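# Open top drawer of narrow cabinet, others shut

## Task

Pull the top drawer of the slim cabinet with three drawers fully open and leave it open, while every other drawer in the room ends fully closed; no cabinet may be noticeably moved, and the robot must not topple or finish leaning, or the task fails.

## Robot and tools

ROBOT. A Dexmate Vega: a three-wheeled mobile base, a torso of three links (thigh, shank, chest) that folds in a Z, two 7-joint arms with two-finger grippers, and a head with pan and two tilts. From above, in its start posture, it measures 0.70 m long by 0.63 m wide (0.91 m with arms folded), and its front edge lies 0.35 m ahead of the base origin. Cameras: head_camera (896x560), left_wrist_camera and right_wrist_camera (672x420), each on the back of its hand.

FRAMES. All positions are in metres. The base frame sits on the floor at the point the base turns about, 0.185 m behind the front axle: x forward, y left, z up. chest, left_hand and right_hand are reported in it. A hand point lies between the fingers, 0.033 m back from the closed tips; fingers run along the hand's z, close along its y, and its back (camera side) faces -x. Reported hand positions get less exact at long reach. The odometry frame is the base frame at scene start; base_odometry counts wheel turns only, so slip shows as travel. Heading is in rad, left positive.

TOOL move. Every argument except cameras forms one action; an empty call just reports state and images. An action holds base and/or joints (with optional speeds, min_time_s), or a target alone (optional min_time_s). Its motions start at once.
- base: one key only, each a relative offset from where the base last measured itself. translate_m: metres, forward positive, -2 to 2. strafe_m: metres, left positive, -2 to 2 (heading may drift ~0.02 rad). rotate_rad: radians, counter-clockwise positive, -3.2 to 3.2. Front wheels first swing to the new direction (about 0.5 s, up to 1.1 s).
- joints: absolute angles in rad by joint name. Torso: torso_hip_rad 0 to 1.57, torso_knee_rad 0 to 3.141, torso_waist_rad -1.57 to 1.57 (chest forward lean = knee - hip - waist). Arms: shoulder_pitch, shoulder_yaw, upper_arm_roll, elbow, forearm_roll, wrist_pitch, wrist_yaw, gripper, each prefixed left_ or right_. Right shoulder pitch and wrist pitch use the opposite sign to the left for 'down'. Grippers 0 (closed) to 0.785. Head: head_pan_rad ±2.792, head_tilt_rad ±1.483, head_camera_tilt_rad -1.483 to 1.378 (positive looks down).
- target: an absolute hand pose in the base frame: side ('left'/'right'), x, y, z in m (-3 to 3), pitch_deg (-30 to 95; 90 fingers down, 0 level), heading_deg (0 forward, positive counter-clockwise), roll_deg (default 0), both -360 to 360; line_only true demands a straight-line path or refuses. Checked only against the robot itself, with the robot at rest. After 'short (part of ...)' resend the same target.
- speeds: per-action top speeds: translate_m 0.04-0.5 m/s (default 0.3), strafe_m 0.04-0.3, rotate_rad 0.1-0.6 rad/s.
- min_time_s: 0.1-8 s, lower bound on arm and head motion time.
- cameras: list of names or ['all']; [] for none.
No action runs over 15 s; a base move times out by 14 s.

TOOL wait: seconds 0 to 10, optional cameras; commands nothing new. zoom_image: camera plus region [x0, y0, x1, y1] in pixels of that camera's latest image, at most 504 by 504. finished_scene: scene number; make it the last call of the reply.

RESULTS. 'move' reads done or the worst status. base_status, joint_status, left_hand_status, right_hand_status: done; off_target (resting away, maybe still pushing); contact_stop (arm met resistance; its whole joint group stops and holds); time_out; not_followed / 'joint command not followed' (a self-collision check withheld arm targets; 'cause:' explains); refused (nothing moved); reached (within 10 mm, 2 degrees); short (with the miss); unfinished; limit_stop_at_motor_heat. A refused call cancels the rest of your calls in that reply. on_its_own lists uncommanded behaviour. turned_by_wheels and turned_by_imu give turning since the last result; an IMU turn beyond 0.03 rad during a straight or sideways drive means the base probably hit something. A time_out or near-zero count means it was blocked or a wheel couldn't steer (try backing off or turning in place). base_tilt shows forward/right lean in degrees (±2 bias). Joint torques and motor temperatures are per arm joint in joint_positions order; MOTOR HOT appears at 65 °C and an over-temperature stop at 80 °C.

TORSO PRESETS (hip, knee, waist): stand 0.469, 1.617, 1.048 (start); stand_high 0.78, 1.57, 0.44; lean_20 0.52, 1.05, 0.18; lean_45 0.52, 1.05, -0.26; low_lean_45 0, 0, -0.79. Arm fold, in key order shoulder_pitch to wrist_yaw: left 1, 0.5, -0.6, -2.5, 0, -0.9, 0; right -1, -0.5, 0.6, -2.5, 0, 0.9, 0. Fold before low_lean_45.

GRIPPER. Opening of a rad gives pad gaps of roughly 0.18a-0.002 m at the wrist end, 0.24a-0.002 at the hand point, 0.3a-0.002 at the tips. The reached angle does not prove a grip. A level hand at long reach carries about 4 kg.

CAUTIONS. Nothing prevents tipping; a fallen robot stays down. The base keeps driving into furniture, so approach cabinets gently at default speed or slower, and don't shove them out of place. Pull and push drawers smoothly, no slamming. Don't let the arms collide or squeeze each other; under joints nothing but contact keeps an arm off the body. Back an arm away after any stop so it doesn't keep pressing and heat up. Contact torque at a joint's load limit (141 N m shoulders, 75.2 upper arm roll/elbow, 23.5 wrist and forearm) freezes that arm for 10 s. Keep the head tilts in the safe band (head_tilt_rad ≤ 0, camera tilt -1.1 to 0.9) when panning. Time passes while you think; the robot holds its last command.

Each tool is called after "Call:" in YAML: its name, and indented under it one key for each argument.

## Session

Call:
move:

Scene clock: 0.00 s.
Joint torques (N m): no reading
Motor temperatures (°C): left_arm=[31 31 31 26 40 35 41] | right_arm=[30 27 33 31 36 36 33]
base_odometry: x=+0.000 y=+0.000 heading=+0.000
turned_by_wheels: +0.000
turned_by_imu: +0.000
base_tilt: forward=+0.0 right=+0.8
base_status: not commanded
joint_positions: torso_hip_rad=+0.469 torso_knee_rad=+1.617 torso_waist_rad=+1.048 left_shoulder_pitch_rad=+2.217 left_shoulder_yaw_rad=-0.014 left_upper_arm_roll_rad=-0.004 left_elbow_rad=-1.080 left_forearm_roll_rad=+0.010 left_wrist_pitch_rad=-0.495 left_wrist_yaw_rad=-0.006 left_gripper_rad=+0.005 right_shoulder_pitch_rad=-2.194 right_shoulder_yaw_rad=-0.002 right_upper_arm_roll_rad=+0.006 right_elbow_rad=-1.112 right_forearm_roll_rad=+0.018 right_wrist_pitch_rad=+0.493 right_wrist_yaw_rad=-0.008 right_gripper_rad=+0.005 head_pan_rad=+0.000 head_tilt_rad=+0.000 head_camera_tilt_rad=+0.000
joint_status: not commanded
chest: x=-0.0111 y=+0.0000 z=+1.4155 quat_wxyz=(+0.999, +0.000, +0.050, +0.000) (m; base frame)
left_hand: x=+0.1501 y=+0.2220 z=+0.6144 quat_wxyz=(+0.402, -0.001, +0.915, -0.004) pitch_deg=+42.6 heading_deg=-0.5 roll_deg=-0.7 back=up (m; base frame)
right_hand: x=+0.1852 y=-0.2398 z=+0.6293 quat_wxyz=(+0.427, +0.011, +0.904, -0.007) pitch_deg=+39.4 heading_deg=-1.6 roll_deg=-0.3 back=up (m; base frame)
pictures: head_camera, left_wrist_camera, right_wrist_camera

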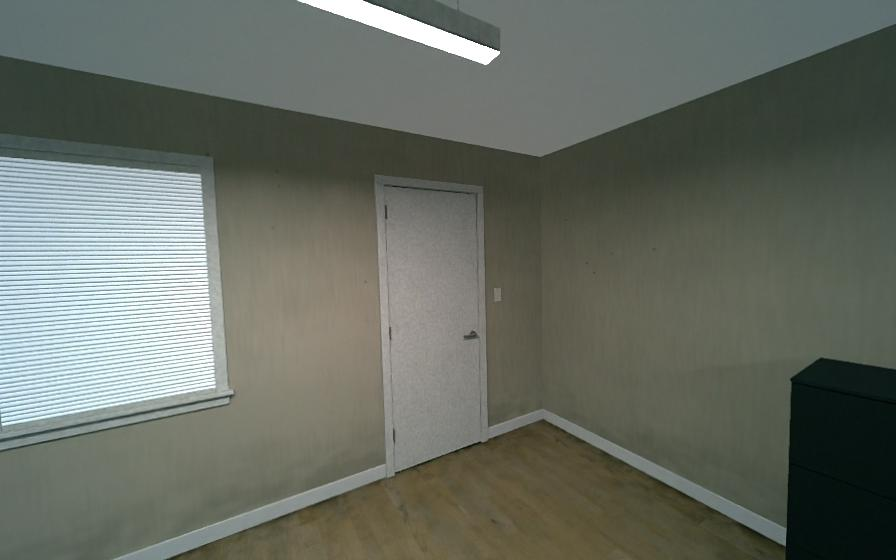

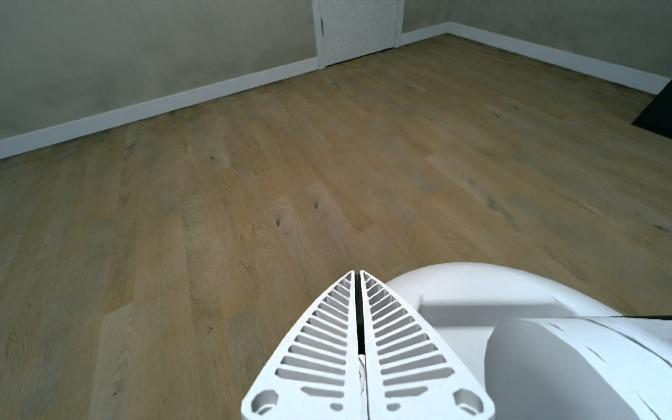

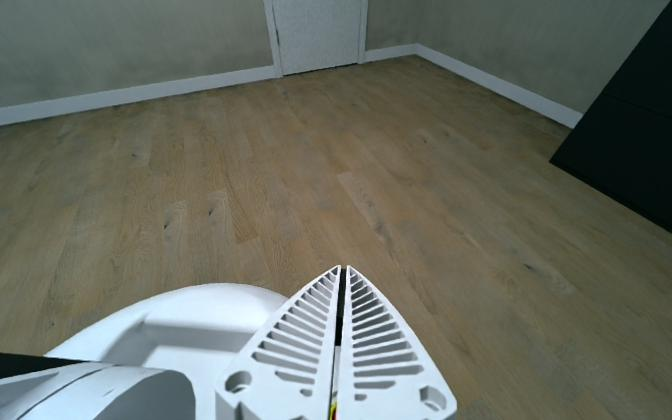

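Call:
move:
  joints: {"head_pan_rad": -1.3, "head_camera_tilt_rad": 0.3}
  cameras: ["head_camera"]

Call:
move:
  joints: {"head_pan_rad": -2.6, "head_camera_tilt_rad": 0.3}
  cameras: ["head_camera"]

Call:
move:
  joints: {"head_pan_rad": 2.3, "head_camera_tilt_rad": 0.3}
  cameras: ["head_camera"]

Call:
move:
  joints: {"head_pan_rad": 1.2, "head_camera_tilt_rad": 0.3}
  cameras: ["head_camera"]

Scene clock: 1.83 s.
Joint torques (N m): left_arm=[6.52 0.81 -0.72 -1.44 0.26 -2.07 -0.08] | right_arm=[-5.72 -1.33 0.52 -1.74 0.05 2.41 0]
move: done
base_odometry: x=+0.000 y=+0.000 heading=+0.000
turned_by_wheels: +0.000
turned_by_imu: +0.000
base_tilt: forward=+0.0 right=+0.8
base_status: not commanded
joint_positions: torso_hip_rad=+0.469 torso_knee_rad=+1.617 torso_waist_rad=+1.048 left_shoulder_pitch_rad=+2.217 left_shoulder_yaw_rad=-0.014 left_upper_arm_roll_rad=-0.004 left_elbow_rad=-1.080 left_forearm_roll_rad=+0.010 left_wrist_pitch_rad=-0.495 left_wrist_yaw_rad=-0.006 left_gripper_rad=+0.005 right_shoulder_pitch_rad=-2.194 right_shoulder_yaw_rad=-0.002 right_upper_arm_roll_rad=+0.006 right_elbow_rad=-1.112 right_forearm_roll_rad=+0.018 right_wrist_pitch_rad=+0.493 right_wrist_yaw_rad=-0.008 right_gripper_rad=+0.005 head_pan_rad=-1.300 head_tilt_rad=+0.000 head_camera_tilt_rad=+0.300
joint_status: all done
chest: x=-0.0111 y=+0.0000 z=+1.4155 quat_wxyz=(+0.999, +0.000, +0.050, +0.000) (m; base frame)
left_hand: x=+0.1501 y=+0.2220 z=+0.6144 quat_wxyz=(+0.402, -0.001, +0.915, -0.004) pitch_deg=+42.6 heading_deg=-0.5 roll_deg=-0.7 back=up (m; base frame)
right_hand: x=+0.1852 y=-0.2398 z=+0.6293 quat_wxyz=(+0.427, +0.011, +0.904, -0.007) pitch_deg=+39.4 heading_deg=-1.6 roll_deg=-0.3 back=up (m; base frame)
pictures: head_camera

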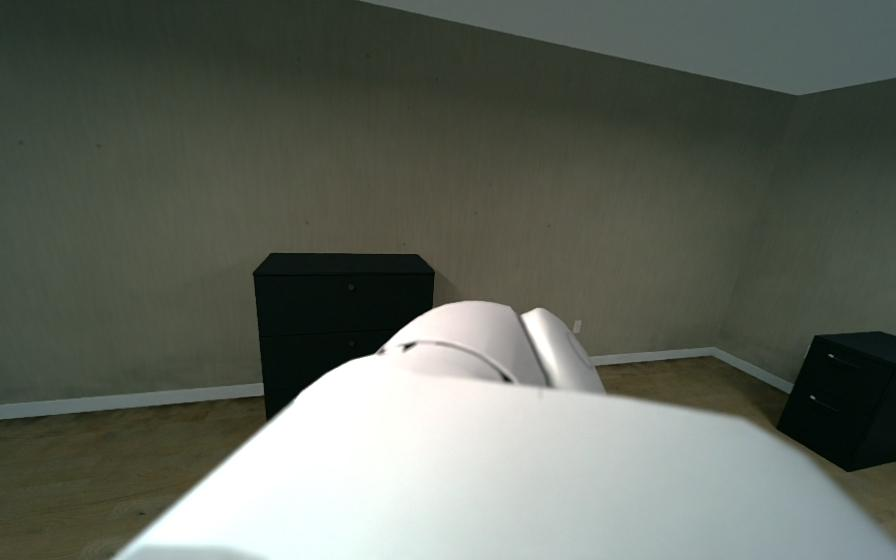

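Scene clock: 3.37 s.
Joint torques (N m): left_arm=[4.6 1.04 -0.33 -2.07 0.07 -2.34 -0.02] | right_arm=[-5.06 -2.2 0.53 -2.28 0.08 2.2 0.09]
move: done
base_odometry: x=+0.000 y=+0.000 heading=+0.000
turned_by_wheels: +0.000
turned_by_imu: +0.000
base_tilt: forward=+0.0 right=+0.8
base_status: not commanded
joint_positions: torso_hip_rad=+0.469 torso_knee_rad=+1.617 torso_waist_rad=+1.048 left_shoulder_pitch_rad=+2.217 left_shoulder_yaw_rad=-0.014 left_upper_arm_roll_rad=-0.004 left_elbow_rad=-1.080 left_forearm_roll_rad=+0.010 left_wrist_pitch_rad=-0.495 left_wrist_yaw_rad=-0.006 left_gripper_rad=+0.005 right_shoulder_pitch_rad=-2.194 right_shoulder_yaw_rad=-0.002 right_upper_arm_roll_rad=+0.006 right_elbow_rad=-1.112 right_forearm_roll_rad=+0.018 right_wrist_pitch_rad=+0.493 right_wrist_yaw_rad=-0.008 right_gripper_rad=+0.005 head_pan_rad=-2.600 head_tilt_rad=+0.000 head_camera_tilt_rad=+0.300
joint_status: all done
chest: x=-0.0111 y=+0.0000 z=+1.4155 quat_wxyz=(+0.999, +0.000, +0.050, +0.000) (m; base frame)
left_hand: x=+0.1501 y=+0.2220 z=+0.6144 quat_wxyz=(+0.402, -0.001, +0.915, -0.004) pitch_deg=+42.6 heading_deg=-0.5 roll_deg=-0.7 back=up (m; base frame)
right_hand: x=+0.1852 y=-0.2398 z=+0.6293 quat_wxyz=(+0.427, +0.011, +0.904, -0.007) pitch_deg=+39.4 heading_deg=-1.6 roll_deg=-0.3 back=up (m; base frame)
pictures: head_camera

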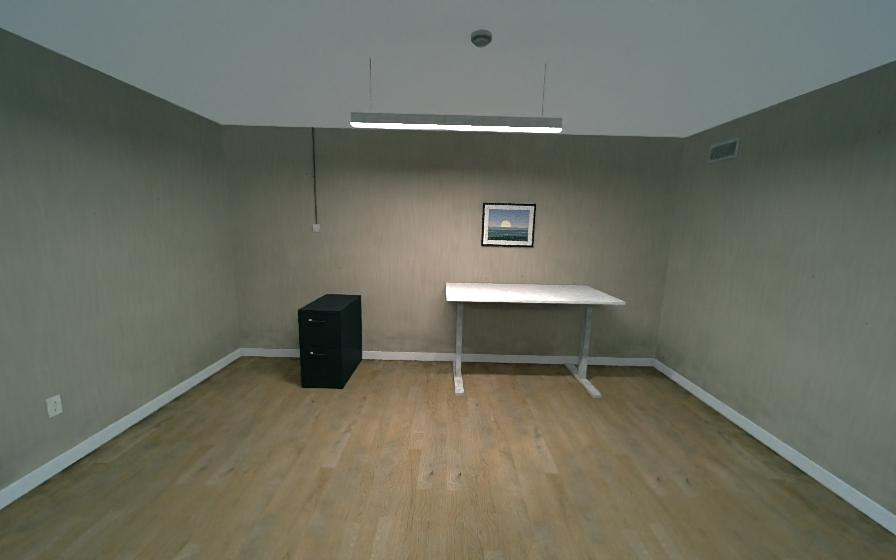

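Scene clock: 7.30 s.
Joint torques (N m): left_arm=[6.06 0.27 -0.99 -2.18 0.05 -1.59 0.05] | right_arm=[-4.82 -1.72 0.65 -2.25 0.16 2.38 -0.08]
move: done
base_odometry: x=+0.000 y=+0.000 heading=+0.000
turned_by_wheels: +0.000
turned_by_imu: +0.000
base_tilt: forward=+0.1 right=+0.7
base_status: not commanded
joint_positions: torso_hip_rad=+0.469 torso_knee_rad=+1.617 torso_waist_rad=+1.048 left_shoulder_pitch_rad=+2.217 left_shoulder_yaw_rad=-0.014 left_upper_arm_roll_rad=-0.004 left_elbow_rad=-1.080 left_forearm_roll_rad=+0.010 left_wrist_pitch_rad=-0.495 left_wrist_yaw_rad=-0.006 left_gripper_rad=+0.005 right_shoulder_pitch_rad=-2.194 right_shoulder_yaw_rad=-0.002 right_upper_arm_roll_rad=+0.006 right_elbow_rad=-1.112 right_forearm_roll_rad=+0.018 right_wrist_pitch_rad=+0.493 right_wrist_yaw_rad=-0.008 right_gripper_rad=+0.005 head_pan_rad=+2.300 head_tilt_rad=+0.000 head_camera_tilt_rad=+0.300
joint_status: all done
chest: x=-0.0111 y=+0.0000 z=+1.4155 quat_wxyz=(+0.999, +0.000, +0.050, +0.000) (m; base frame)
left_hand: x=+0.1501 y=+0.2220 z=+0.6144 quat_wxyz=(+0.402, -0.001, +0.915, -0.004) pitch_deg=+42.6 heading_deg=-0.5 roll_deg=-0.7 back=up (m; base frame)
right_hand: x=+0.1852 y=-0.2398 z=+0.6293 quat_wxyz=(+0.427, +0.011, +0.904, -0.007) pitch_deg=+39.4 heading_deg=-1.6 roll_deg=-0.3 back=up (m; base frame)
pictures: head_camera

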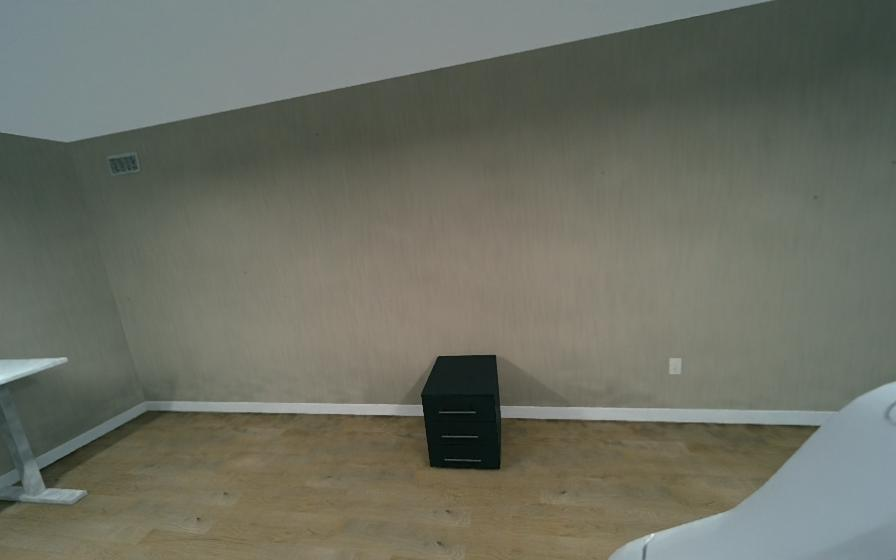

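Scene clock: 8.70 s.
Joint torques (N m): left_arm=[6.86 -0.49 -0.62 -2.34 -0.27 -1.17 0.04] | right_arm=[-4.5 -1.43 0.64 -1.27 0.05 2 -0.04]
move: done
base_odometry: x=+0.000 y=+0.000 heading=+0.000
turned_by_wheels: +0.000
turned_by_imu: +0.000
base_tilt: forward=+0.0 right=+0.8
base_status: not commanded
joint_positions: torso_hip_rad=+0.469 torso_knee_rad=+1.617 torso_waist_rad=+1.048 left_shoulder_pitch_rad=+2.217 left_shoulder_yaw_rad=-0.014 left_upper_arm_roll_rad=-0.004 left_elbow_rad=-1.080 left_forearm_roll_rad=+0.010 left_wrist_pitch_rad=-0.495 left_wrist_yaw_rad=-0.006 left_gripper_rad=+0.005 right_shoulder_pitch_rad=-2.194 right_shoulder_yaw_rad=-0.002 right_upper_arm_roll_rad=+0.006 right_elbow_rad=-1.112 right_forearm_roll_rad=+0.018 right_wrist_pitch_rad=+0.493 right_wrist_yaw_rad=-0.008 right_gripper_rad=+0.005 head_pan_rad=+1.200 head_tilt_rad=+0.000 head_camera_tilt_rad=+0.300
joint_status: all done
chest: x=-0.0111 y=+0.0000 z=+1.4155 quat_wxyz=(+0.999, +0.000, +0.050, +0.000) (m; base frame)
left_hand: x=+0.1501 y=+0.2220 z=+0.6144 quat_wxyz=(+0.402, -0.001, +0.915, -0.004) pitch_deg=+42.6 heading_deg=-0.5 roll_deg=-0.7 back=up (m; base frame)
right_hand: x=+0.1852 y=-0.2398 z=+0.6293 quat_wxyz=(+0.427, +0.011, +0.904, -0.007) pitch_deg=+39.4 heading_deg=-1.6 roll_deg=-0.3 back=up (m; base frame)
pictures: head_camera

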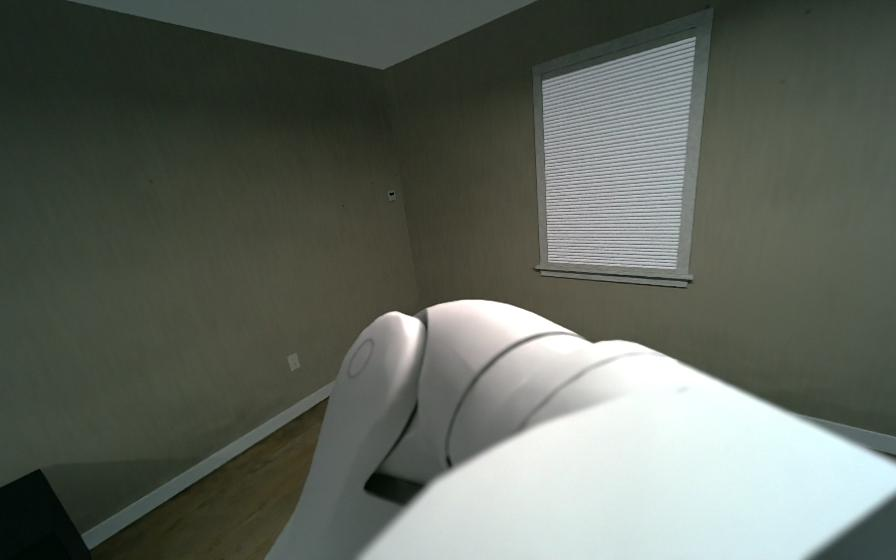

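Call:
move:
  base: {"rotate_rad": 2.3}
  joints: {"head_pan_rad": 0.0, "head_camera_tilt_rad": 0.4}
  cameras: ["head_camera"]

Scene clock: 14.60 s.
Joint torques (N m): left_arm=[5.73 -1.46 -1.16 -2.18 -0.13 -2.45 -0.28] | right_arm=[-4.59 -0.75 0.8 -2.39 -0.02 2.23 0.13]
move: done
base_odometry: x=+0.003 y=-0.001 heading=+2.307
turned_by_wheels: +2.307
turned_by_imu: +2.295
base_tilt: forward=+0.1 right=+0.8
base_status: done
joint_positions: torso_hip_rad=+0.469 torso_knee_rad=+1.617 torso_waist_rad=+1.048 left_shoulder_pitch_rad=+2.217 left_shoulder_yaw_rad=-0.014 left_upper_arm_roll_rad=-0.004 left_elbow_rad=-1.080 left_forearm_roll_rad=+0.010 left_wrist_pitch_rad=-0.495 left_wrist_yaw_rad=-0.006 left_gripper_rad=+0.005 right_shoulder_pitch_rad=-2.194 right_shoulder_yaw_rad=-0.002 right_upper_arm_roll_rad=+0.006 right_elbow_rad=-1.112 right_forearm_roll_rad=+0.018 right_wrist_pitch_rad=+0.493 right_wrist_yaw_rad=-0.008 right_gripper_rad=+0.005 head_pan_rad=+0.000 head_tilt_rad=+0.000 head_camera_tilt_rad=+0.400
joint_status: all done
chest: x=-0.0111 y=+0.0000 z=+1.4155 quat_wxyz=(+0.999, +0.000, +0.050, +0.000) (m; base frame)
left_hand: x=+0.1501 y=+0.2220 z=+0.6144 quat_wxyz=(+0.402, -0.001, +0.915, -0.004) pitch_deg=+42.6 heading_deg=-0.5 roll_deg=-0.7 back=up (m; base frame)
right_hand: x=+0.1852 y=-0.2398 z=+0.6293 quat_wxyz=(+0.427, +0.011, +0.904, -0.007) pitch_deg=+39.4 heading_deg=-1.6 roll_deg=-0.3 back=up (m; base frame)
pictures: head_camera

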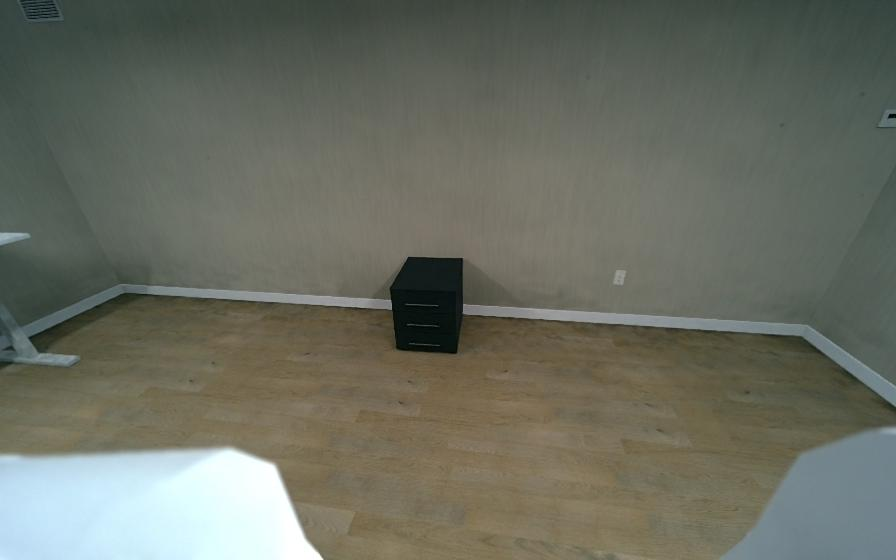

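Call:
move:
  base: {"rotate_rad": -0.115}

Call:
move:
  base: {"strafe_m": 0.36}
  joints: {"torso_hip_rad": 0.2, "torso_knee_rad": 1.2, "torso_waist_rad": 0.9}
  cameras: ["head_camera"]

Scene clock: 16.90 s.
Joint torques (N m): left_arm=[6.42 0.22 -0.83 -1.58 -0.09 -1.86 0.15] | right_arm=[-5.22 -1.35 1.04 -1.42 0.21 2.49 -0.11]
move: done
base_odometry: x=+0.003 y=-0.001 heading=+2.192
turned_by_wheels: -0.115
turned_by_imu: -0.114
base_tilt: forward=+0.0 right=+0.8
base_status: done
joint_positions: torso_hip_rad=+0.469 torso_knee_rad=+1.617 torso_waist_rad=+1.048 left_shoulder_pitch_rad=+2.217 left_shoulder_yaw_rad=-0.014 left_upper_arm_roll_rad=-0.004 left_elbow_rad=-1.080 left_forearm_roll_rad=+0.010 left_wrist_pitch_rad=-0.495 left_wrist_yaw_rad=-0.006 left_gripper_rad=+0.005 right_shoulder_pitch_rad=-2.194 right_shoulder_yaw_rad=-0.002 right_upper_arm_roll_rad=+0.006 right_elbow_rad=-1.112 right_forearm_roll_rad=+0.018 right_wrist_pitch_rad=+0.493 right_wrist_yaw_rad=-0.008 right_gripper_rad=+0.005 head_pan_rad=+0.000 head_tilt_rad=+0.000 head_camera_tilt_rad=+0.400
joint_status: not commanded
chest: x=-0.0111 y=+0.0000 z=+1.4155 quat_wxyz=(+0.999, +0.000, +0.050, +0.000) (m; base frame)
left_hand: x=+0.1501 y=+0.2220 z=+0.6144 quat_wxyz=(+0.402, -0.001, +0.915, -0.004) pitch_deg=+42.6 heading_deg=-0.5 roll_deg=-0.7 back=up (m; base frame)
right_hand: x=+0.1852 y=-0.2398 z=+0.6293 quat_wxyz=(+0.427, +0.011, +0.904, -0.007) pitch_deg=+39.4 heading_deg=-1.6 roll_deg=-0.3 back=up (m; base frame)
pictures: none

Scene clock: 20.23 s.
Joint torques (N m): left_arm=[7.7 0.25 -1.51 -2.03 0.08 -2.13 0.23] | right_arm=[-5.02 -0.87 0.39 -1.99 0.19 2.33 -0.08]
move: done
base_odometry: x=-0.288 y=-0.211 heading=+2.201
turned_by_wheels: +0.009
turned_by_imu: +0.003
base_tilt: forward=+0.0 right=+0.7
base_status: done
joint_positions: torso_hip_rad=+0.200 torso_knee_rad=+1.200 torso_waist_rad=+0.900 left_shoulder_pitch_rad=+2.217 left_shoulder_yaw_rad=-0.014 left_upper_arm_roll_rad=-0.004 left_elbow_rad=-1.080 left_forearm_roll_rad=+0.010 left_wrist_pitch_rad=-0.495 left_wrist_yaw_rad=-0.006 left_gripper_rad=+0.005 right_shoulder_pitch_rad=-2.194 right_shoulder_yaw_rad=-0.002 right_upper_arm_roll_rad=+0.006 right_elbow_rad=-1.112 right_forearm_roll_rad=+0.018 right_wrist_pitch_rad=+0.493 right_wrist_yaw_rad=-0.008 right_gripper_rad=+0.005 head_pan_rad=+0.000 head_tilt_rad=+0.000 head_camera_tilt_rad=+0.400
joint_status: all done
chest: x=-0.0154 y=+0.0000 z=+1.3064 quat_wxyz=(+0.999, +0.000, +0.050, +0.000) (m; base frame)
left_hand: x=+0.1460 y=+0.2220 z=+0.5053 quat_wxyz=(+0.402, -0.001, +0.915, -0.004) pitch_deg=+42.5 heading_deg=-0.5 roll_deg=-0.7 back=up (m; base frame)
right_hand: x=+0.1810 y=-0.2398 z=+0.5203 quat_wxyz=(+0.427, +0.011, +0.904, -0.007) pitch_deg=+39.4 heading_deg=-1.6 roll_deg=-0.3 back=up (m; base frame)
pictures: head_camera

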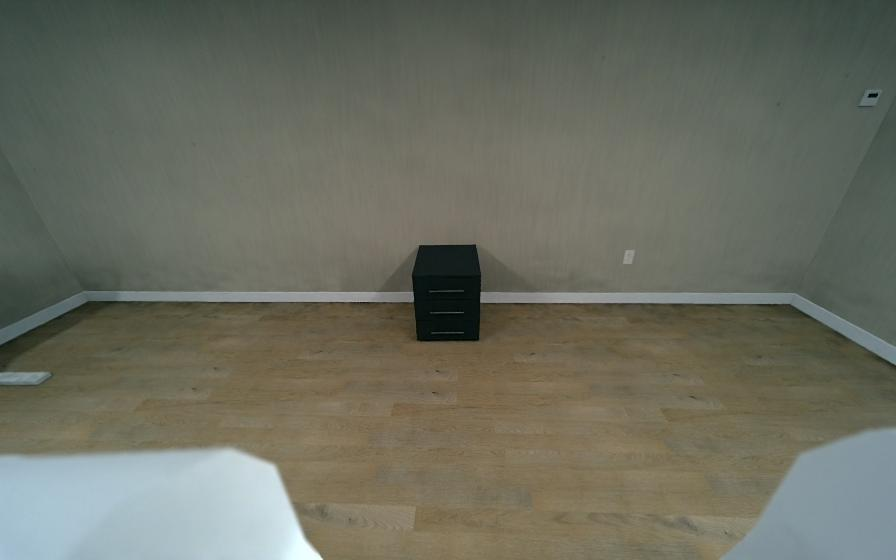

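Call:
move:
  base: {"translate_m": 0.6}
  joints: {"left_shoulder_pitch_rad": 1, "left_shoulder_yaw_rad": 0.5, "left_upper_arm_roll_rad": -0.6, "left_elbow_rad": -2.5, "left_forearm_roll_rad": 0, "left_wrist_pitch_rad": -0.9, "left_wrist_yaw_rad": 0, "right_shoulder_pitch_rad": -1, "right_shoulder_yaw_rad": -0.5, "right_upper_arm_roll_rad": 0.6, "right_elbow_rad": -2.5, "right_forearm_roll_rad": 0, "right_wrist_pitch_rad": 0.9, "right_wrist_yaw_rad": 0}
  cameras: ["head_camera"]

Call:
move:
  joints: {"torso_hip_rad": 0.0, "torso_knee_rad": 0.2, "torso_waist_rad": -0.3, "head_camera_tilt_rad": 0.1}
  cameras: ["head_camera"]

Scene clock: 27.30 s.
Joint torques (N m): left_arm=[-15.34 6.86 -4.59 0.93 -0.31 1.78 0.39] | right_arm=[21.88 -8.11 4.83 0.58 0.07 -1.72 0.08]
move: done
base_odometry: x=-0.641 y=+0.274 heading=+2.200
turned_by_wheels: -0.001
turned_by_imu: -0.002
base_tilt: forward=+0.1 right=+0.7
base_status: done
joint_positions: torso_hip_rad=+0.200 torso_knee_rad=+1.200 torso_waist_rad=+0.900 left_shoulder_pitch_rad=+1.004 left_shoulder_yaw_rad=+0.498 left_upper_arm_roll_rad=-0.598 left_elbow_rad=-2.496 left_forearm_roll_rad=+0.000 left_wrist_pitch_rad=-0.899 left_wrist_yaw_rad=+0.000 left_gripper_rad=+0.005 right_shoulder_pitch_rad=-1.003 right_shoulder_yaw_rad=-0.499 right_upper_arm_roll_rad=+0.598 right_elbow_rad=-2.497 right_forearm_roll_rad=+0.000 right_wrist_pitch_rad=+0.899 right_wrist_yaw_rad=+0.000 right_gripper_rad=+0.005 head_pan_rad=+0.000 head_tilt_rad=+0.000 head_camera_tilt_rad=+0.400
joint_status: all done
chest: x=-0.0152 y=+0.0000 z=+1.3064 quat_wxyz=(+0.999, +0.000, +0.050, +0.000) (m; base frame)
left_hand: x=-0.0086 y=+0.1728 z=+1.5910 quat_wxyz=(+0.841, +0.204, -0.394, +0.309) pitch_deg=-37.3 heading_deg=-132.5 roll_deg=-7.2 back=down (m; base frame)
right_hand: x=-0.0094 y=-0.1726 z=+1.5907 quat_wxyz=(+0.841, -0.204, -0.395, -0.309) pitch_deg=-37.2 heading_deg=+132.5 roll_deg=+7.1 back=down (m; base frame)
pictures: head_camera

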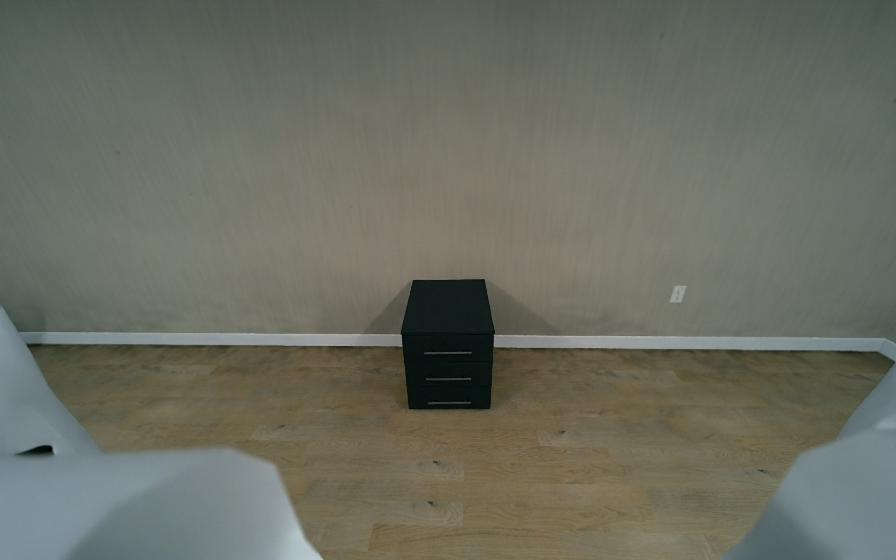

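Scene clock: 33.03 s.
Joint torques (N m): left_arm=[-14.24 8.93 -6.56 -1.75 -0.82 0.72 0.56] | right_arm=[19.15 -7.52 6.66 -2.03 0.57 -1.67 -0.26]
move: done
base_odometry: x=-0.641 y=+0.274 heading=+2.200
turned_by_wheels: +0.000
turned_by_imu: +0.000
base_tilt: forward=+0.0 right=+0.8
base_status: not commanded
joint_positions: torso_hip_rad=+0.001 torso_knee_rad=+0.200 torso_waist_rad=-0.300 left_shoulder_pitch_rad=+1.000 left_shoulder_yaw_rad=+0.500 left_upper_arm_roll_rad=-0.600 left_elbow_rad=-2.500 left_forearm_roll_rad=+0.000 left_wrist_pitch_rad=-0.900 left_wrist_yaw_rad=+0.000 left_gripper_rad=+0.005 right_shoulder_pitch_rad=-1.000 right_shoulder_yaw_rad=-0.500 right_upper_arm_roll_rad=+0.600 right_elbow_rad=-2.500 right_forearm_roll_rad=+0.000 right_wrist_pitch_rad=+0.900 right_wrist_yaw_rad=+0.000 right_gripper_rad=+0.005 head_pan_rad=+0.000 head_tilt_rad=+0.000 head_camera_tilt_rad=+0.100
joint_status: all done
chest: x=-0.0574 y=+0.0000 z=+0.9808 quat_wxyz=(+0.969, +0.000, +0.247, +0.000) (m; base frame)
left_hand: x=+0.0560 y=+0.1710 z=+1.2402 quat_wxyz=(+0.901, +0.262, -0.224, +0.263) pitch_deg=-49.7 heading_deg=-114.2 roll_deg=-33.2 back=down (m; base frame)
right_hand: x=+0.0560 y=-0.1712 z=+1.2403 quat_wxyz=(+0.901, -0.262, -0.224, -0.263) pitch_deg=-49.7 heading_deg=+114.2 roll_deg=+33.2 back=down (m; base frame)
pictures: head_camera

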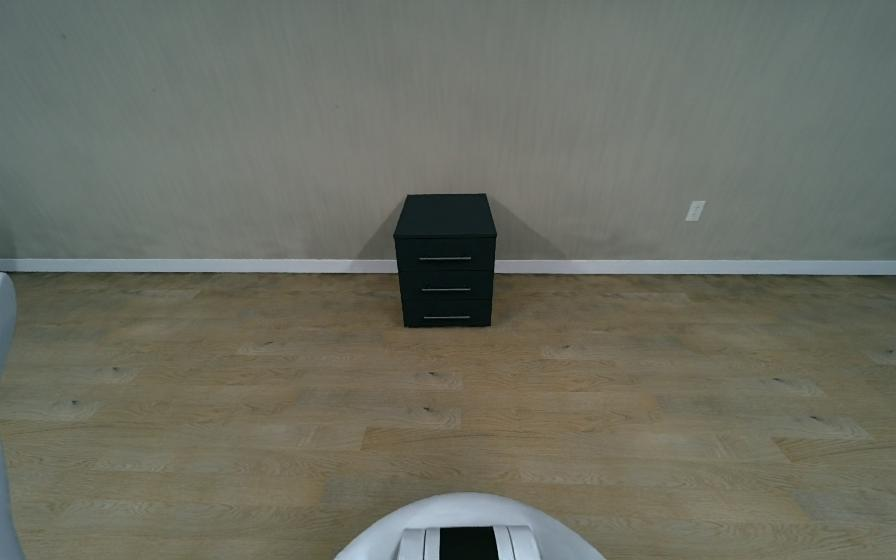

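Call:
move:
  target: {"side": "right", "x": 0.6, "y": -0.15, "z": 0.43, "pitch_deg": 0, "heading_deg": 0, "roll_deg": 90}
  cameras: ["head_camera", "right_wrist_camera"]

Scene clock: 34.27 s.
Joint torques (N m): left_arm=[-13.24 10.43 -6.14 -1.45 -0.62 1.4 0.4] | right_arm=[19.11 -9.38 6.96 -1.45 0.58 -1.86 -0.43]
move: refused
base_odometry: x=-0.641 y=+0.274 heading=+2.200
turned_by_wheels: +0.000
turned_by_imu: +0.000
base_tilt: forward=+0.1 right=+0.7
base_status: not commanded
joint_positions: torso_hip_rad=+0.001 torso_knee_rad=+0.200 torso_waist_rad=-0.300 left_shoulder_pitch_rad=+1.000 left_shoulder_yaw_rad=+0.500 left_upper_arm_roll_rad=-0.600 left_elbow_rad=-2.500 left_forearm_roll_rad=+0.000 left_wrist_pitch_rad=-0.900 left_wrist_yaw_rad=+0.000 left_gripper_rad=+0.005 right_shoulder_pitch_rad=-1.000 right_shoulder_yaw_rad=-0.500 right_upper_arm_roll_rad=+0.600 right_elbow_rad=-2.500 right_forearm_roll_rad=+0.000 right_wrist_pitch_rad=+0.900 right_wrist_yaw_rad=+0.000 right_gripper_rad=+0.005 head_pan_rad=+0.000 head_tilt_rad=+0.000 head_camera_tilt_rad=+0.100
joint_status: not commanded
chest: x=-0.0574 y=+0.0000 z=+0.9808 quat_wxyz=(+0.969, +0.000, +0.247, +0.000) (m; base frame)
left_hand: x=+0.0560 y=+0.1710 z=+1.2402 quat_wxyz=(+0.901, +0.262, -0.224, +0.263) pitch_deg=-49.7 heading_deg=-114.2 roll_deg=-33.2 back=down (m; base frame)
right_hand: x=+0.0560 y=-0.1712 z=+1.2403 quat_wxyz=(+0.901, -0.262, -0.224, -0.263) pitch_deg=-49.7 heading_deg=+114.2 roll_deg=+33.2 back=down (m; base frame)
right_hand_status: refused: the best posture that gets there brings the right wrist within 0.0 cm of the torso (limit 2.6). Nothing moved.
pictures: head_camera, right_wrist_camera

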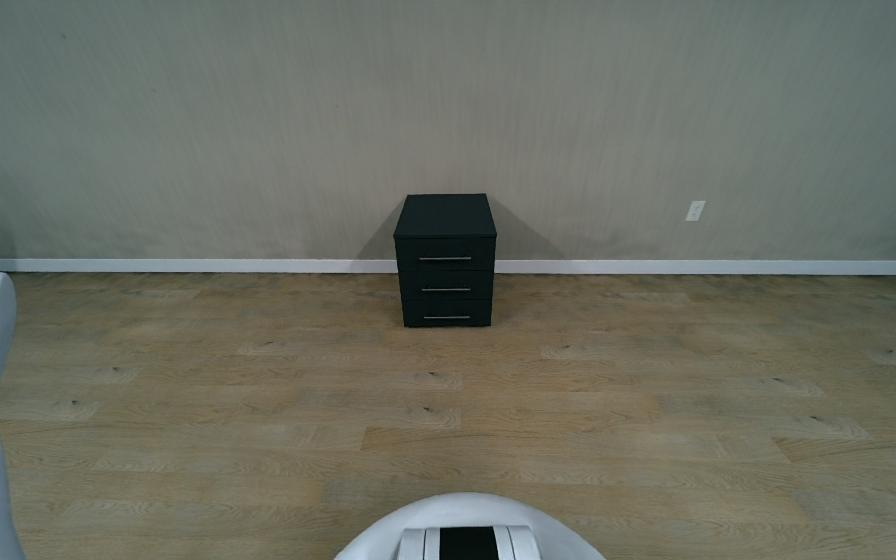

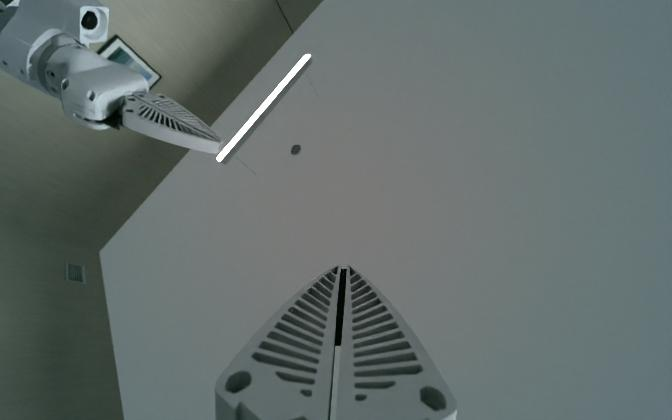

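Call:
move:
  target: {"side": "right", "x": 0.62, "y": -0.3, "z": 0.43, "pitch_deg": 0, "heading_deg": 0, "roll_deg": 90}
  cameras: ["head_camera", "right_wrist_camera"]

Scene clock: 34.70 s.
Joint torques (N m): left_arm=[-13.95 8.69 -6.3 0.26 -0.93 1.03 0.25] | right_arm=[18.23 -8 6.4 -0.39 0.7 -1.76 -0.59]
move: refused
base_odometry: x=-0.641 y=+0.274 heading=+2.200
turned_by_wheels: +0.000
turned_by_imu: +0.000
base_tilt: forward=+0.1 right=+0.8
base_status: not commanded
joint_positions: torso_hip_rad=+0.001 torso_knee_rad=+0.200 torso_waist_rad=-0.300 left_shoulder_pitch_rad=+1.000 left_shoulder_yaw_rad=+0.500 left_upper_arm_roll_rad=-0.600 left_elbow_rad=-2.500 left_forearm_roll_rad=+0.000 left_wrist_pitch_rad=-0.900 left_wrist_yaw_rad=+0.000 left_gripper_rad=+0.005 right_shoulder_pitch_rad=-1.000 right_shoulder_yaw_rad=-0.500 right_upper_arm_roll_rad=+0.600 right_elbow_rad=-2.500 right_forearm_roll_rad=+0.000 right_wrist_pitch_rad=+0.900 right_wrist_yaw_rad=+0.000 right_gripper_rad=+0.005 head_pan_rad=+0.000 head_tilt_rad=+0.000 head_camera_tilt_rad=+0.100
joint_status: not commanded
chest: x=-0.0574 y=+0.0000 z=+0.9808 quat_wxyz=(+0.969, +0.000, +0.247, +0.000) (m; base frame)
left_hand: x=+0.0560 y=+0.1710 z=+1.2402 quat_wxyz=(+0.901, +0.262, -0.224, +0.263) pitch_deg=-49.7 heading_deg=-114.2 roll_deg=-33.2 back=down (m; base frame)
right_hand: x=+0.0560 y=-0.1712 z=+1.2403 quat_wxyz=(+0.901, -0.262, -0.224, -0.263) pitch_deg=-49.7 heading_deg=+114.2 roll_deg=+33.2 back=down (m; base frame)
right_hand_status: refused: no posture of the arm gets there (out of reach): the closest leaves the hand 0.1 cm and 0 deg from the pose. Nothing moved.
pictures: head_camera, right_wrist_camera

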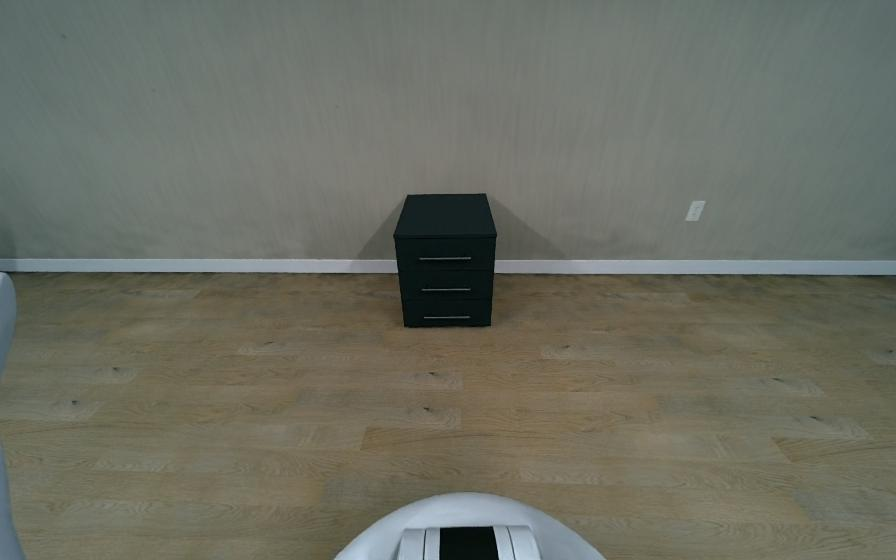

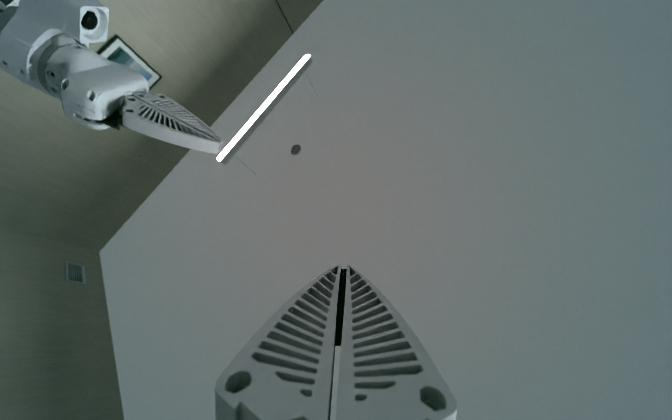

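Call:
move:
  target: {"side": "right", "x": 0.56, "y": -0.26, "z": 0.43, "pitch_deg": 0, "heading_deg": 0, "roll_deg": 90}
  cameras: ["head_camera", "right_wrist_camera"]

Scene clock: 36.13 s.
Joint torques (N m): left_arm=[-14.3 9.42 -6.89 -1.76 -0.84 2.02 0.51] | right_arm=[20.02 -9.03 6.88 -1.9 0.6 -0.81 -0.56]
move: refused
base_odometry: x=-0.641 y=+0.274 heading=+2.200
turned_by_wheels: +0.000
turned_by_imu: +0.000
base_tilt: forward=+0.0 right=+0.7
base_status: not commanded
joint_positions: torso_hip_rad=+0.001 torso_knee_rad=+0.200 torso_waist_rad=-0.300 left_shoulder_pitch_rad=+1.000 left_shoulder_yaw_rad=+0.500 left_upper_arm_roll_rad=-0.600 left_elbow_rad=-2.500 left_forearm_roll_rad=+0.000 left_wrist_pitch_rad=-0.900 left_wrist_yaw_rad=+0.000 left_gripper_rad=+0.005 right_shoulder_pitch_rad=-1.000 right_shoulder_yaw_rad=-0.500 right_upper_arm_roll_rad=+0.600 right_elbow_rad=-2.500 right_forearm_roll_rad=+0.000 right_wrist_pitch_rad=+0.900 right_wrist_yaw_rad=+0.000 right_gripper_rad=+0.005 head_pan_rad=+0.000 head_tilt_rad=+0.000 head_camera_tilt_rad=+0.100
joint_status: not commanded
chest: x=-0.0574 y=+0.0000 z=+0.9808 quat_wxyz=(+0.969, +0.000, +0.247, +0.000) (m; base frame)
left_hand: x=+0.0560 y=+0.1710 z=+1.2402 quat_wxyz=(+0.901, +0.262, -0.224, +0.263) pitch_deg=-49.7 heading_deg=-114.2 roll_deg=-33.2 back=down (m; base frame)
right_hand: x=+0.0560 y=-0.1712 z=+1.2403 quat_wxyz=(+0.901, -0.262, -0.224, -0.263) pitch_deg=-49.7 heading_deg=+114.2 roll_deg=+33.2 back=down (m; base frame)
right_hand_status: refused: the best posture that gets there brings the right wrist within 1.6 cm of the base (limit 2.6). Nothing moved.
pictures: head_camera, right_wrist_camera

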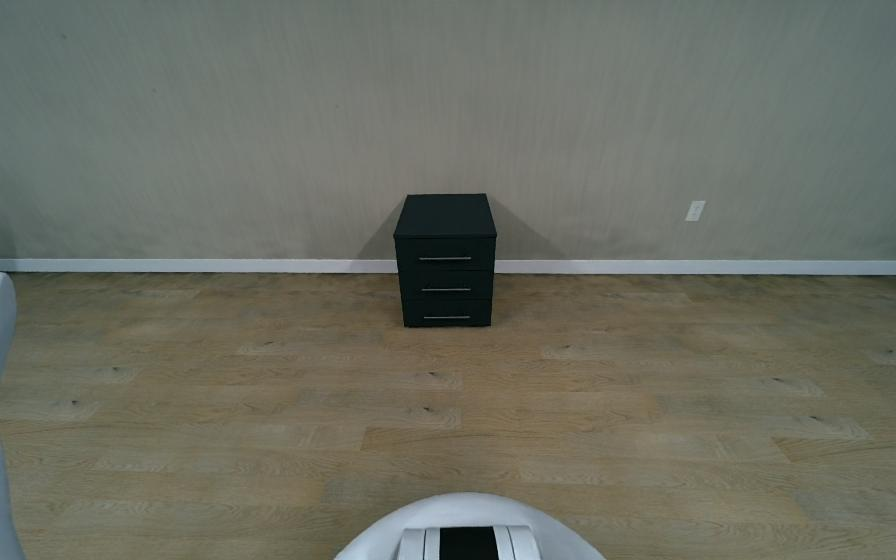

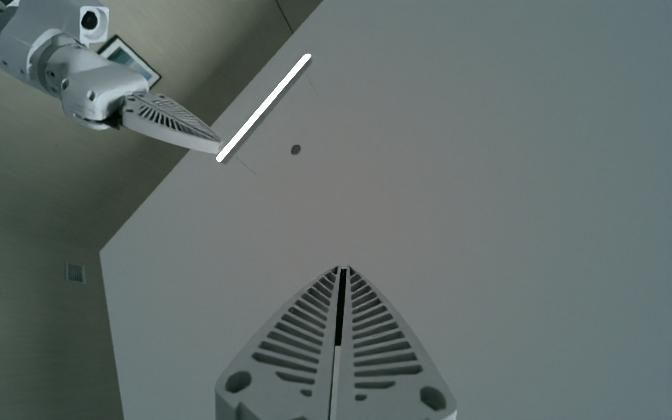

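Call:
move:
  joints: {"torso_hip_rad": 0.0, "torso_knee_rad": 1.2, "torso_waist_rad": 0.3, "head_camera_tilt_rad": -0.1}
  cameras: ["head_camera"]

Call:
move:
  target: {"side": "right", "x": 0.68, "y": -0.2, "z": 0.43, "pitch_deg": 20, "heading_deg": 0, "roll_deg": 90}
  cameras: ["head_camera", "right_wrist_camera"]

Scene clock: 41.83 s.
Joint torques (N m): left_arm=[-11.19 8.23 -8.8 -3.04 -1.12 0.33 0.43] | right_arm=[16.57 -7.6 8.15 -3.66 0.93 -0.93 -0.83]
move: done
base_odometry: x=-0.641 y=+0.274 heading=+2.200
turned_by_wheels: +0.000
turned_by_imu: +0.001
base_tilt: forward=+0.1 right=+0.7
base_status: not commanded
joint_positions: torso_hip_rad=+0.001 torso_knee_rad=+1.200 torso_waist_rad=+0.300 left_shoulder_pitch_rad=+1.000 left_shoulder_yaw_rad=+0.500 left_upper_arm_roll_rad=-0.600 left_elbow_rad=-2.500 left_forearm_roll_rad=+0.000 left_wrist_pitch_rad=-0.900 left_wrist_yaw_rad=+0.000 left_gripper_rad=+0.005 right_shoulder_pitch_rad=-1.000 right_shoulder_yaw_rad=-0.500 right_upper_arm_roll_rad=+0.600 right_elbow_rad=-2.500 right_forearm_roll_rad=+0.000 right_wrist_pitch_rad=+0.900 right_wrist_yaw_rad=+0.000 right_gripper_rad=+0.005 head_pan_rad=+0.000 head_tilt_rad=+0.000 head_camera_tilt_rad=-0.100
joint_status: all done
chest: x=+0.4161 y=+0.0000 z=+1.1233 quat_wxyz=(+0.901, +0.000, +0.435, +0.000) (m; base frame)
left_hand: x=+0.6217 y=+0.1710 z=+1.3180 quat_wxyz=(+0.928, +0.309, -0.040, +0.206) pitch_deg=-53.7 heading_deg=-85.0 roll_deg=-70.1 back=down (m; base frame)
right_hand: x=+0.6217 y=-0.1712 z=+1.3181 quat_wxyz=(+0.928, -0.309, -0.040, -0.206) pitch_deg=-53.7 heading_deg=+84.9 roll_deg=+70.1 back=down (m; base frame)
pictures: head_camera

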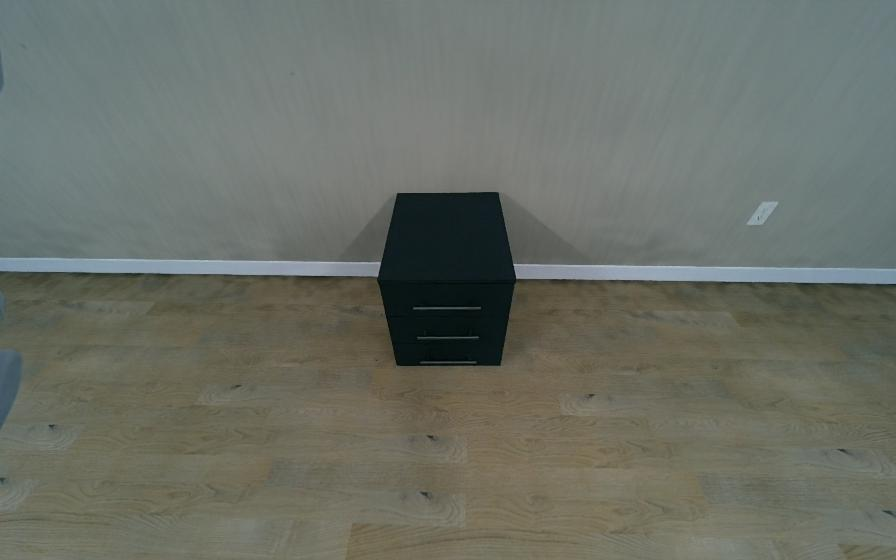

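Scene clock: 47.43 s.
Joint torques (N m): left_arm=[-10.88 7.06 -8.14 -1.82 -1.2 0.35 0.56] | right_arm=[-15.11 1.22 -4.36 -0.66 -0.54 -0.4 -2.07]
move: done
base_odometry: x=-0.641 y=+0.274 heading=+2.200
turned_by_wheels: +0.000
turned_by_imu: +0.000
base_tilt: forward=+0.1 right=+0.8
base_status: not commanded
joint_positions: torso_hip_rad=+0.001 torso_knee_rad=+1.200 torso_waist_rad=+0.300 left_shoulder_pitch_rad=+1.000 left_shoulder_yaw_rad=+0.500 left_upper_arm_roll_rad=-0.600 left_elbow_rad=-2.500 left_forearm_roll_rad=+0.000 left_wrist_pitch_rad=-0.900 left_wrist_yaw_rad=+0.000 left_gripper_rad=+0.005 right_shoulder_pitch_rad=-1.368 right_shoulder_yaw_rad=-0.196 right_upper_arm_roll_rad=-0.355 right_elbow_rad=-1.286 right_forearm_roll_rad=-1.267 right_wrist_pitch_rad=-0.275 right_wrist_yaw_rad=-0.713 right_gripper_rad=+0.005 head_pan_rad=+0.000 head_tilt_rad=+0.000 head_camera_tilt_rad=-0.100
joint_status: not commanded
chest: x=+0.4161 y=+0.0000 z=+1.1233 quat_wxyz=(+0.901, +0.000, +0.435, +0.000) (m; base frame)
left_hand: x=+0.6217 y=+0.1710 z=+1.3180 quat_wxyz=(+0.928, +0.309, -0.040, +0.206) pitch_deg=-53.7 heading_deg=-85.0 roll_deg=-70.1 back=down (m; base frame)
right_hand: x=+0.6824 y=-0.2015 z=+0.4310 quat_wxyz=(+0.406, -0.577, +0.581, -0.406) pitch_deg=+19.9 heading_deg=-0.1 roll_deg=-89.8 (m; base frame)
right_hand_status: reached (checked arc [a long move; over the whole arc the hand travels 1.18 m to end 0.89 m from its start, up to 0.32 m off the straight line; right_forearm_roll_rad turns most, 1.27 rad; on the way or at its end the hand turns up to 104 deg from its attitude at the start], planned for 4.3 s): 3 mm and 0.3 deg off.
pictures: head_camera, right_wrist_camera

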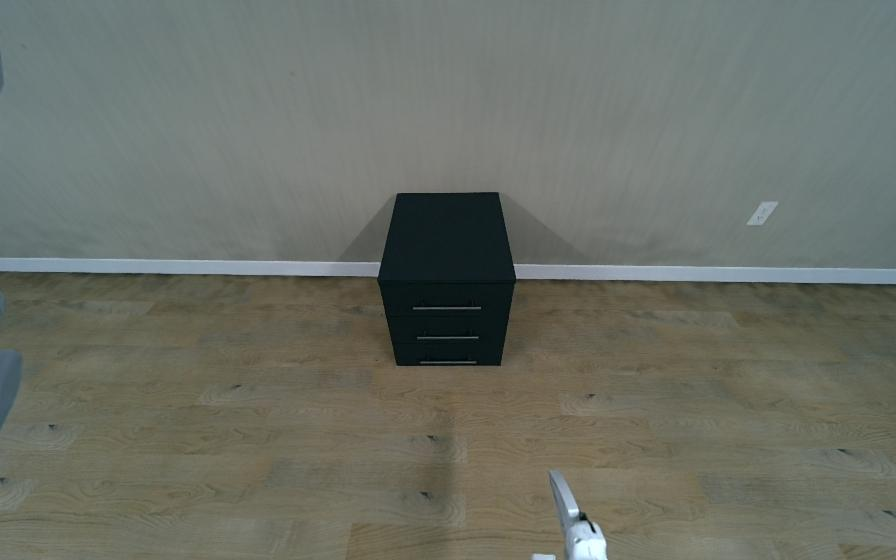

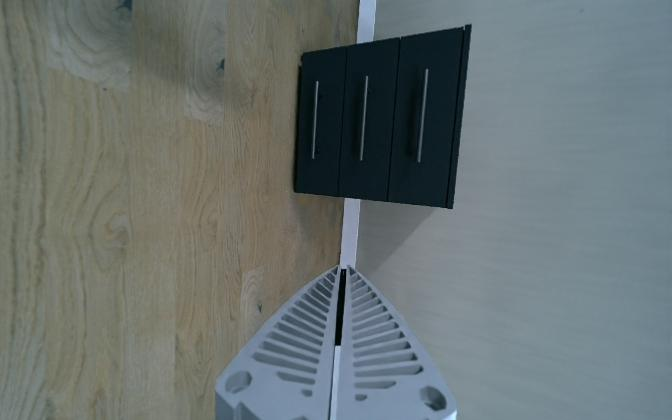

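Call:
move:
  base: {"strafe_m": 0.2}
  joints: {"right_gripper_rad": 0.4, "head_camera_tilt_rad": 0.1}

Call:
move:
  base: {"translate_m": 0.5}
  cameras: ["head_camera", "right_wrist_camera"]

Scene clock: 51.63 s.
Joint torques (N m): left_arm=[-10.67 7.56 -8.34 -1.59 -1.25 0.43 0.6] | right_arm=[-14.92 -0.13 -3.36 -1.64 -0.6 -0.32 -2.03]
move: done
base_odometry: x=-0.802 y=+0.156 heading=+2.204
turned_by_wheels: +0.003
turned_by_imu: +0.002
base_tilt: forward=+0.1 right=+0.7
base_status: done
joint_positions: torso_hip_rad=+0.001 torso_knee_rad=+1.200 torso_waist_rad=+0.300 left_shoulder_pitch_rad=+1.000 left_shoulder_yaw_rad=+0.500 left_upper_arm_roll_rad=-0.600 left_elbow_rad=-2.500 left_forearm_roll_rad=+0.000 left_wrist_pitch_rad=-0.900 left_wrist_yaw_rad=+0.000 left_gripper_rad=+0.005 right_shoulder_pitch_rad=-1.369 right_shoulder_yaw_rad=-0.195 right_upper_arm_roll_rad=-0.358 right_elbow_rad=-1.282 right_forearm_roll_rad=-1.271 right_wrist_pitch_rad=-0.278 right_wrist_yaw_rad=-0.715 right_gripper_rad=+0.400 head_pan_rad=+0.000 head_tilt_rad=+0.000 head_camera_tilt_rad=+0.100
joint_status: all done
chest: x=+0.4161 y=+0.0000 z=+1.1233 quat_wxyz=(+0.901, +0.000, +0.435, +0.000) (m; base frame)
left_hand: x=+0.6217 y=+0.1710 z=+1.3180 quat_wxyz=(+0.928, +0.309, -0.040, +0.206) pitch_deg=-53.7 heading_deg=-85.0 roll_deg=-70.1 back=down (m; base frame)
right_hand: x=+0.6802 y=-0.2002 z=+0.4301 quat_wxyz=(+0.406, -0.579, +0.579, -0.406) pitch_deg=+20.0 heading_deg=+0.0 roll_deg=+90.0 (m; base frame)
pictures: none

Scene clock: 55.40 s.
Joint torques (N m): left_arm=[-9.39 6.04 -8.26 -3.05 -1.16 0.57 0.46] | right_arm=[1.07 -0.51 0.5 -5.44 -0.1 -0.39 0.41]
move: done
base_odometry: x=-1.096 y=+0.560 heading=+2.203
turned_by_wheels: -0.001
turned_by_imu: -0.005
base_tilt: forward=+0.1 right=+0.8
base_status: done
joint_positions: torso_hip_rad=+0.001 torso_knee_rad=+1.200 torso_waist_rad=+0.300 left_shoulder_pitch_rad=+1.000 left_shoulder_yaw_rad=+0.500 left_upper_arm_roll_rad=-0.600 left_elbow_rad=-2.500 left_forearm_roll_rad=+0.000 left_wrist_pitch_rad=-0.900 left_wrist_yaw_rad=+0.000 left_gripper_rad=+0.005 right_shoulder_pitch_rad=-1.369 right_shoulder_yaw_rad=-0.195 right_upper_arm_roll_rad=-0.359 right_elbow_rad=-1.282 right_forearm_roll_rad=-1.271 right_wrist_pitch_rad=-0.278 right_wrist_yaw_rad=-0.716 right_gripper_rad=+0.400 head_pan_rad=+0.000 head_tilt_rad=+0.000 head_camera_tilt_rad=+0.100
joint_status: not commanded
chest: x=+0.4160 y=+0.0000 z=+1.1234 quat_wxyz=(+0.901, +0.000, +0.435, +0.000) (m; base frame)
left_hand: x=+0.6215 y=+0.1710 z=+1.3181 quat_wxyz=(+0.928, +0.309, -0.040, +0.206) pitch_deg=-53.7 heading_deg=-85.0 roll_deg=-70.0 back=down (m; base frame)
right_hand: x=+0.6798 y=-0.2000 z=+0.4301 quat_wxyz=(+0.406, -0.579, +0.579, -0.406) pitch_deg=+20.0 heading_deg=+0.0 roll_deg=+90.0 (m; base frame)
pictures: head_camera, right_wrist_camera

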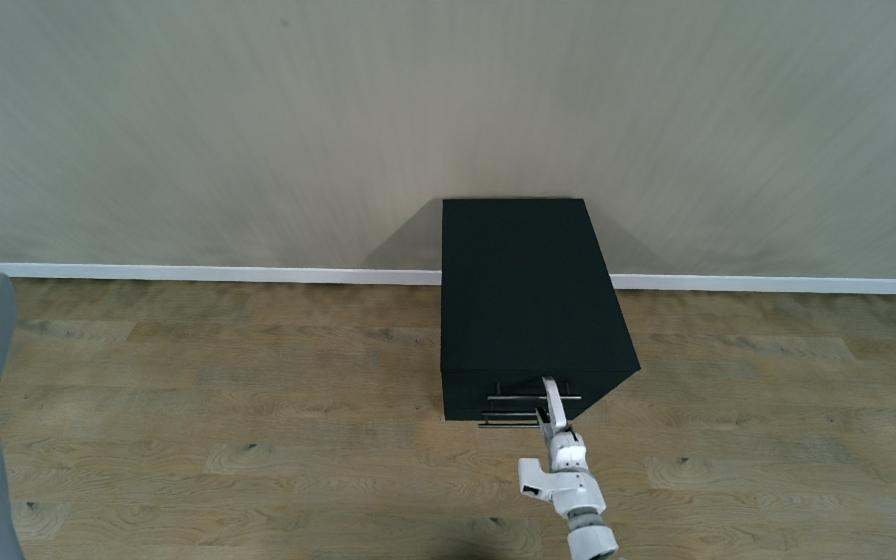

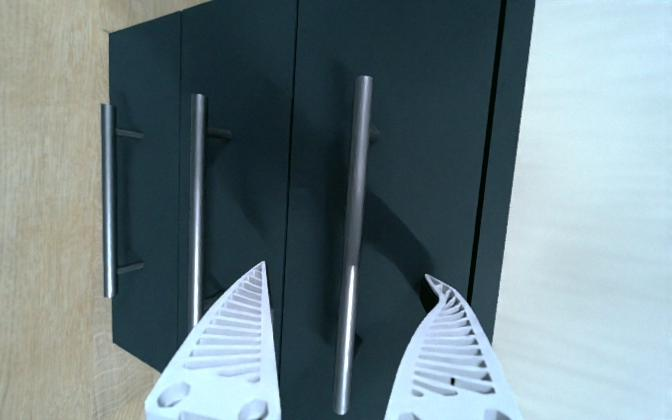

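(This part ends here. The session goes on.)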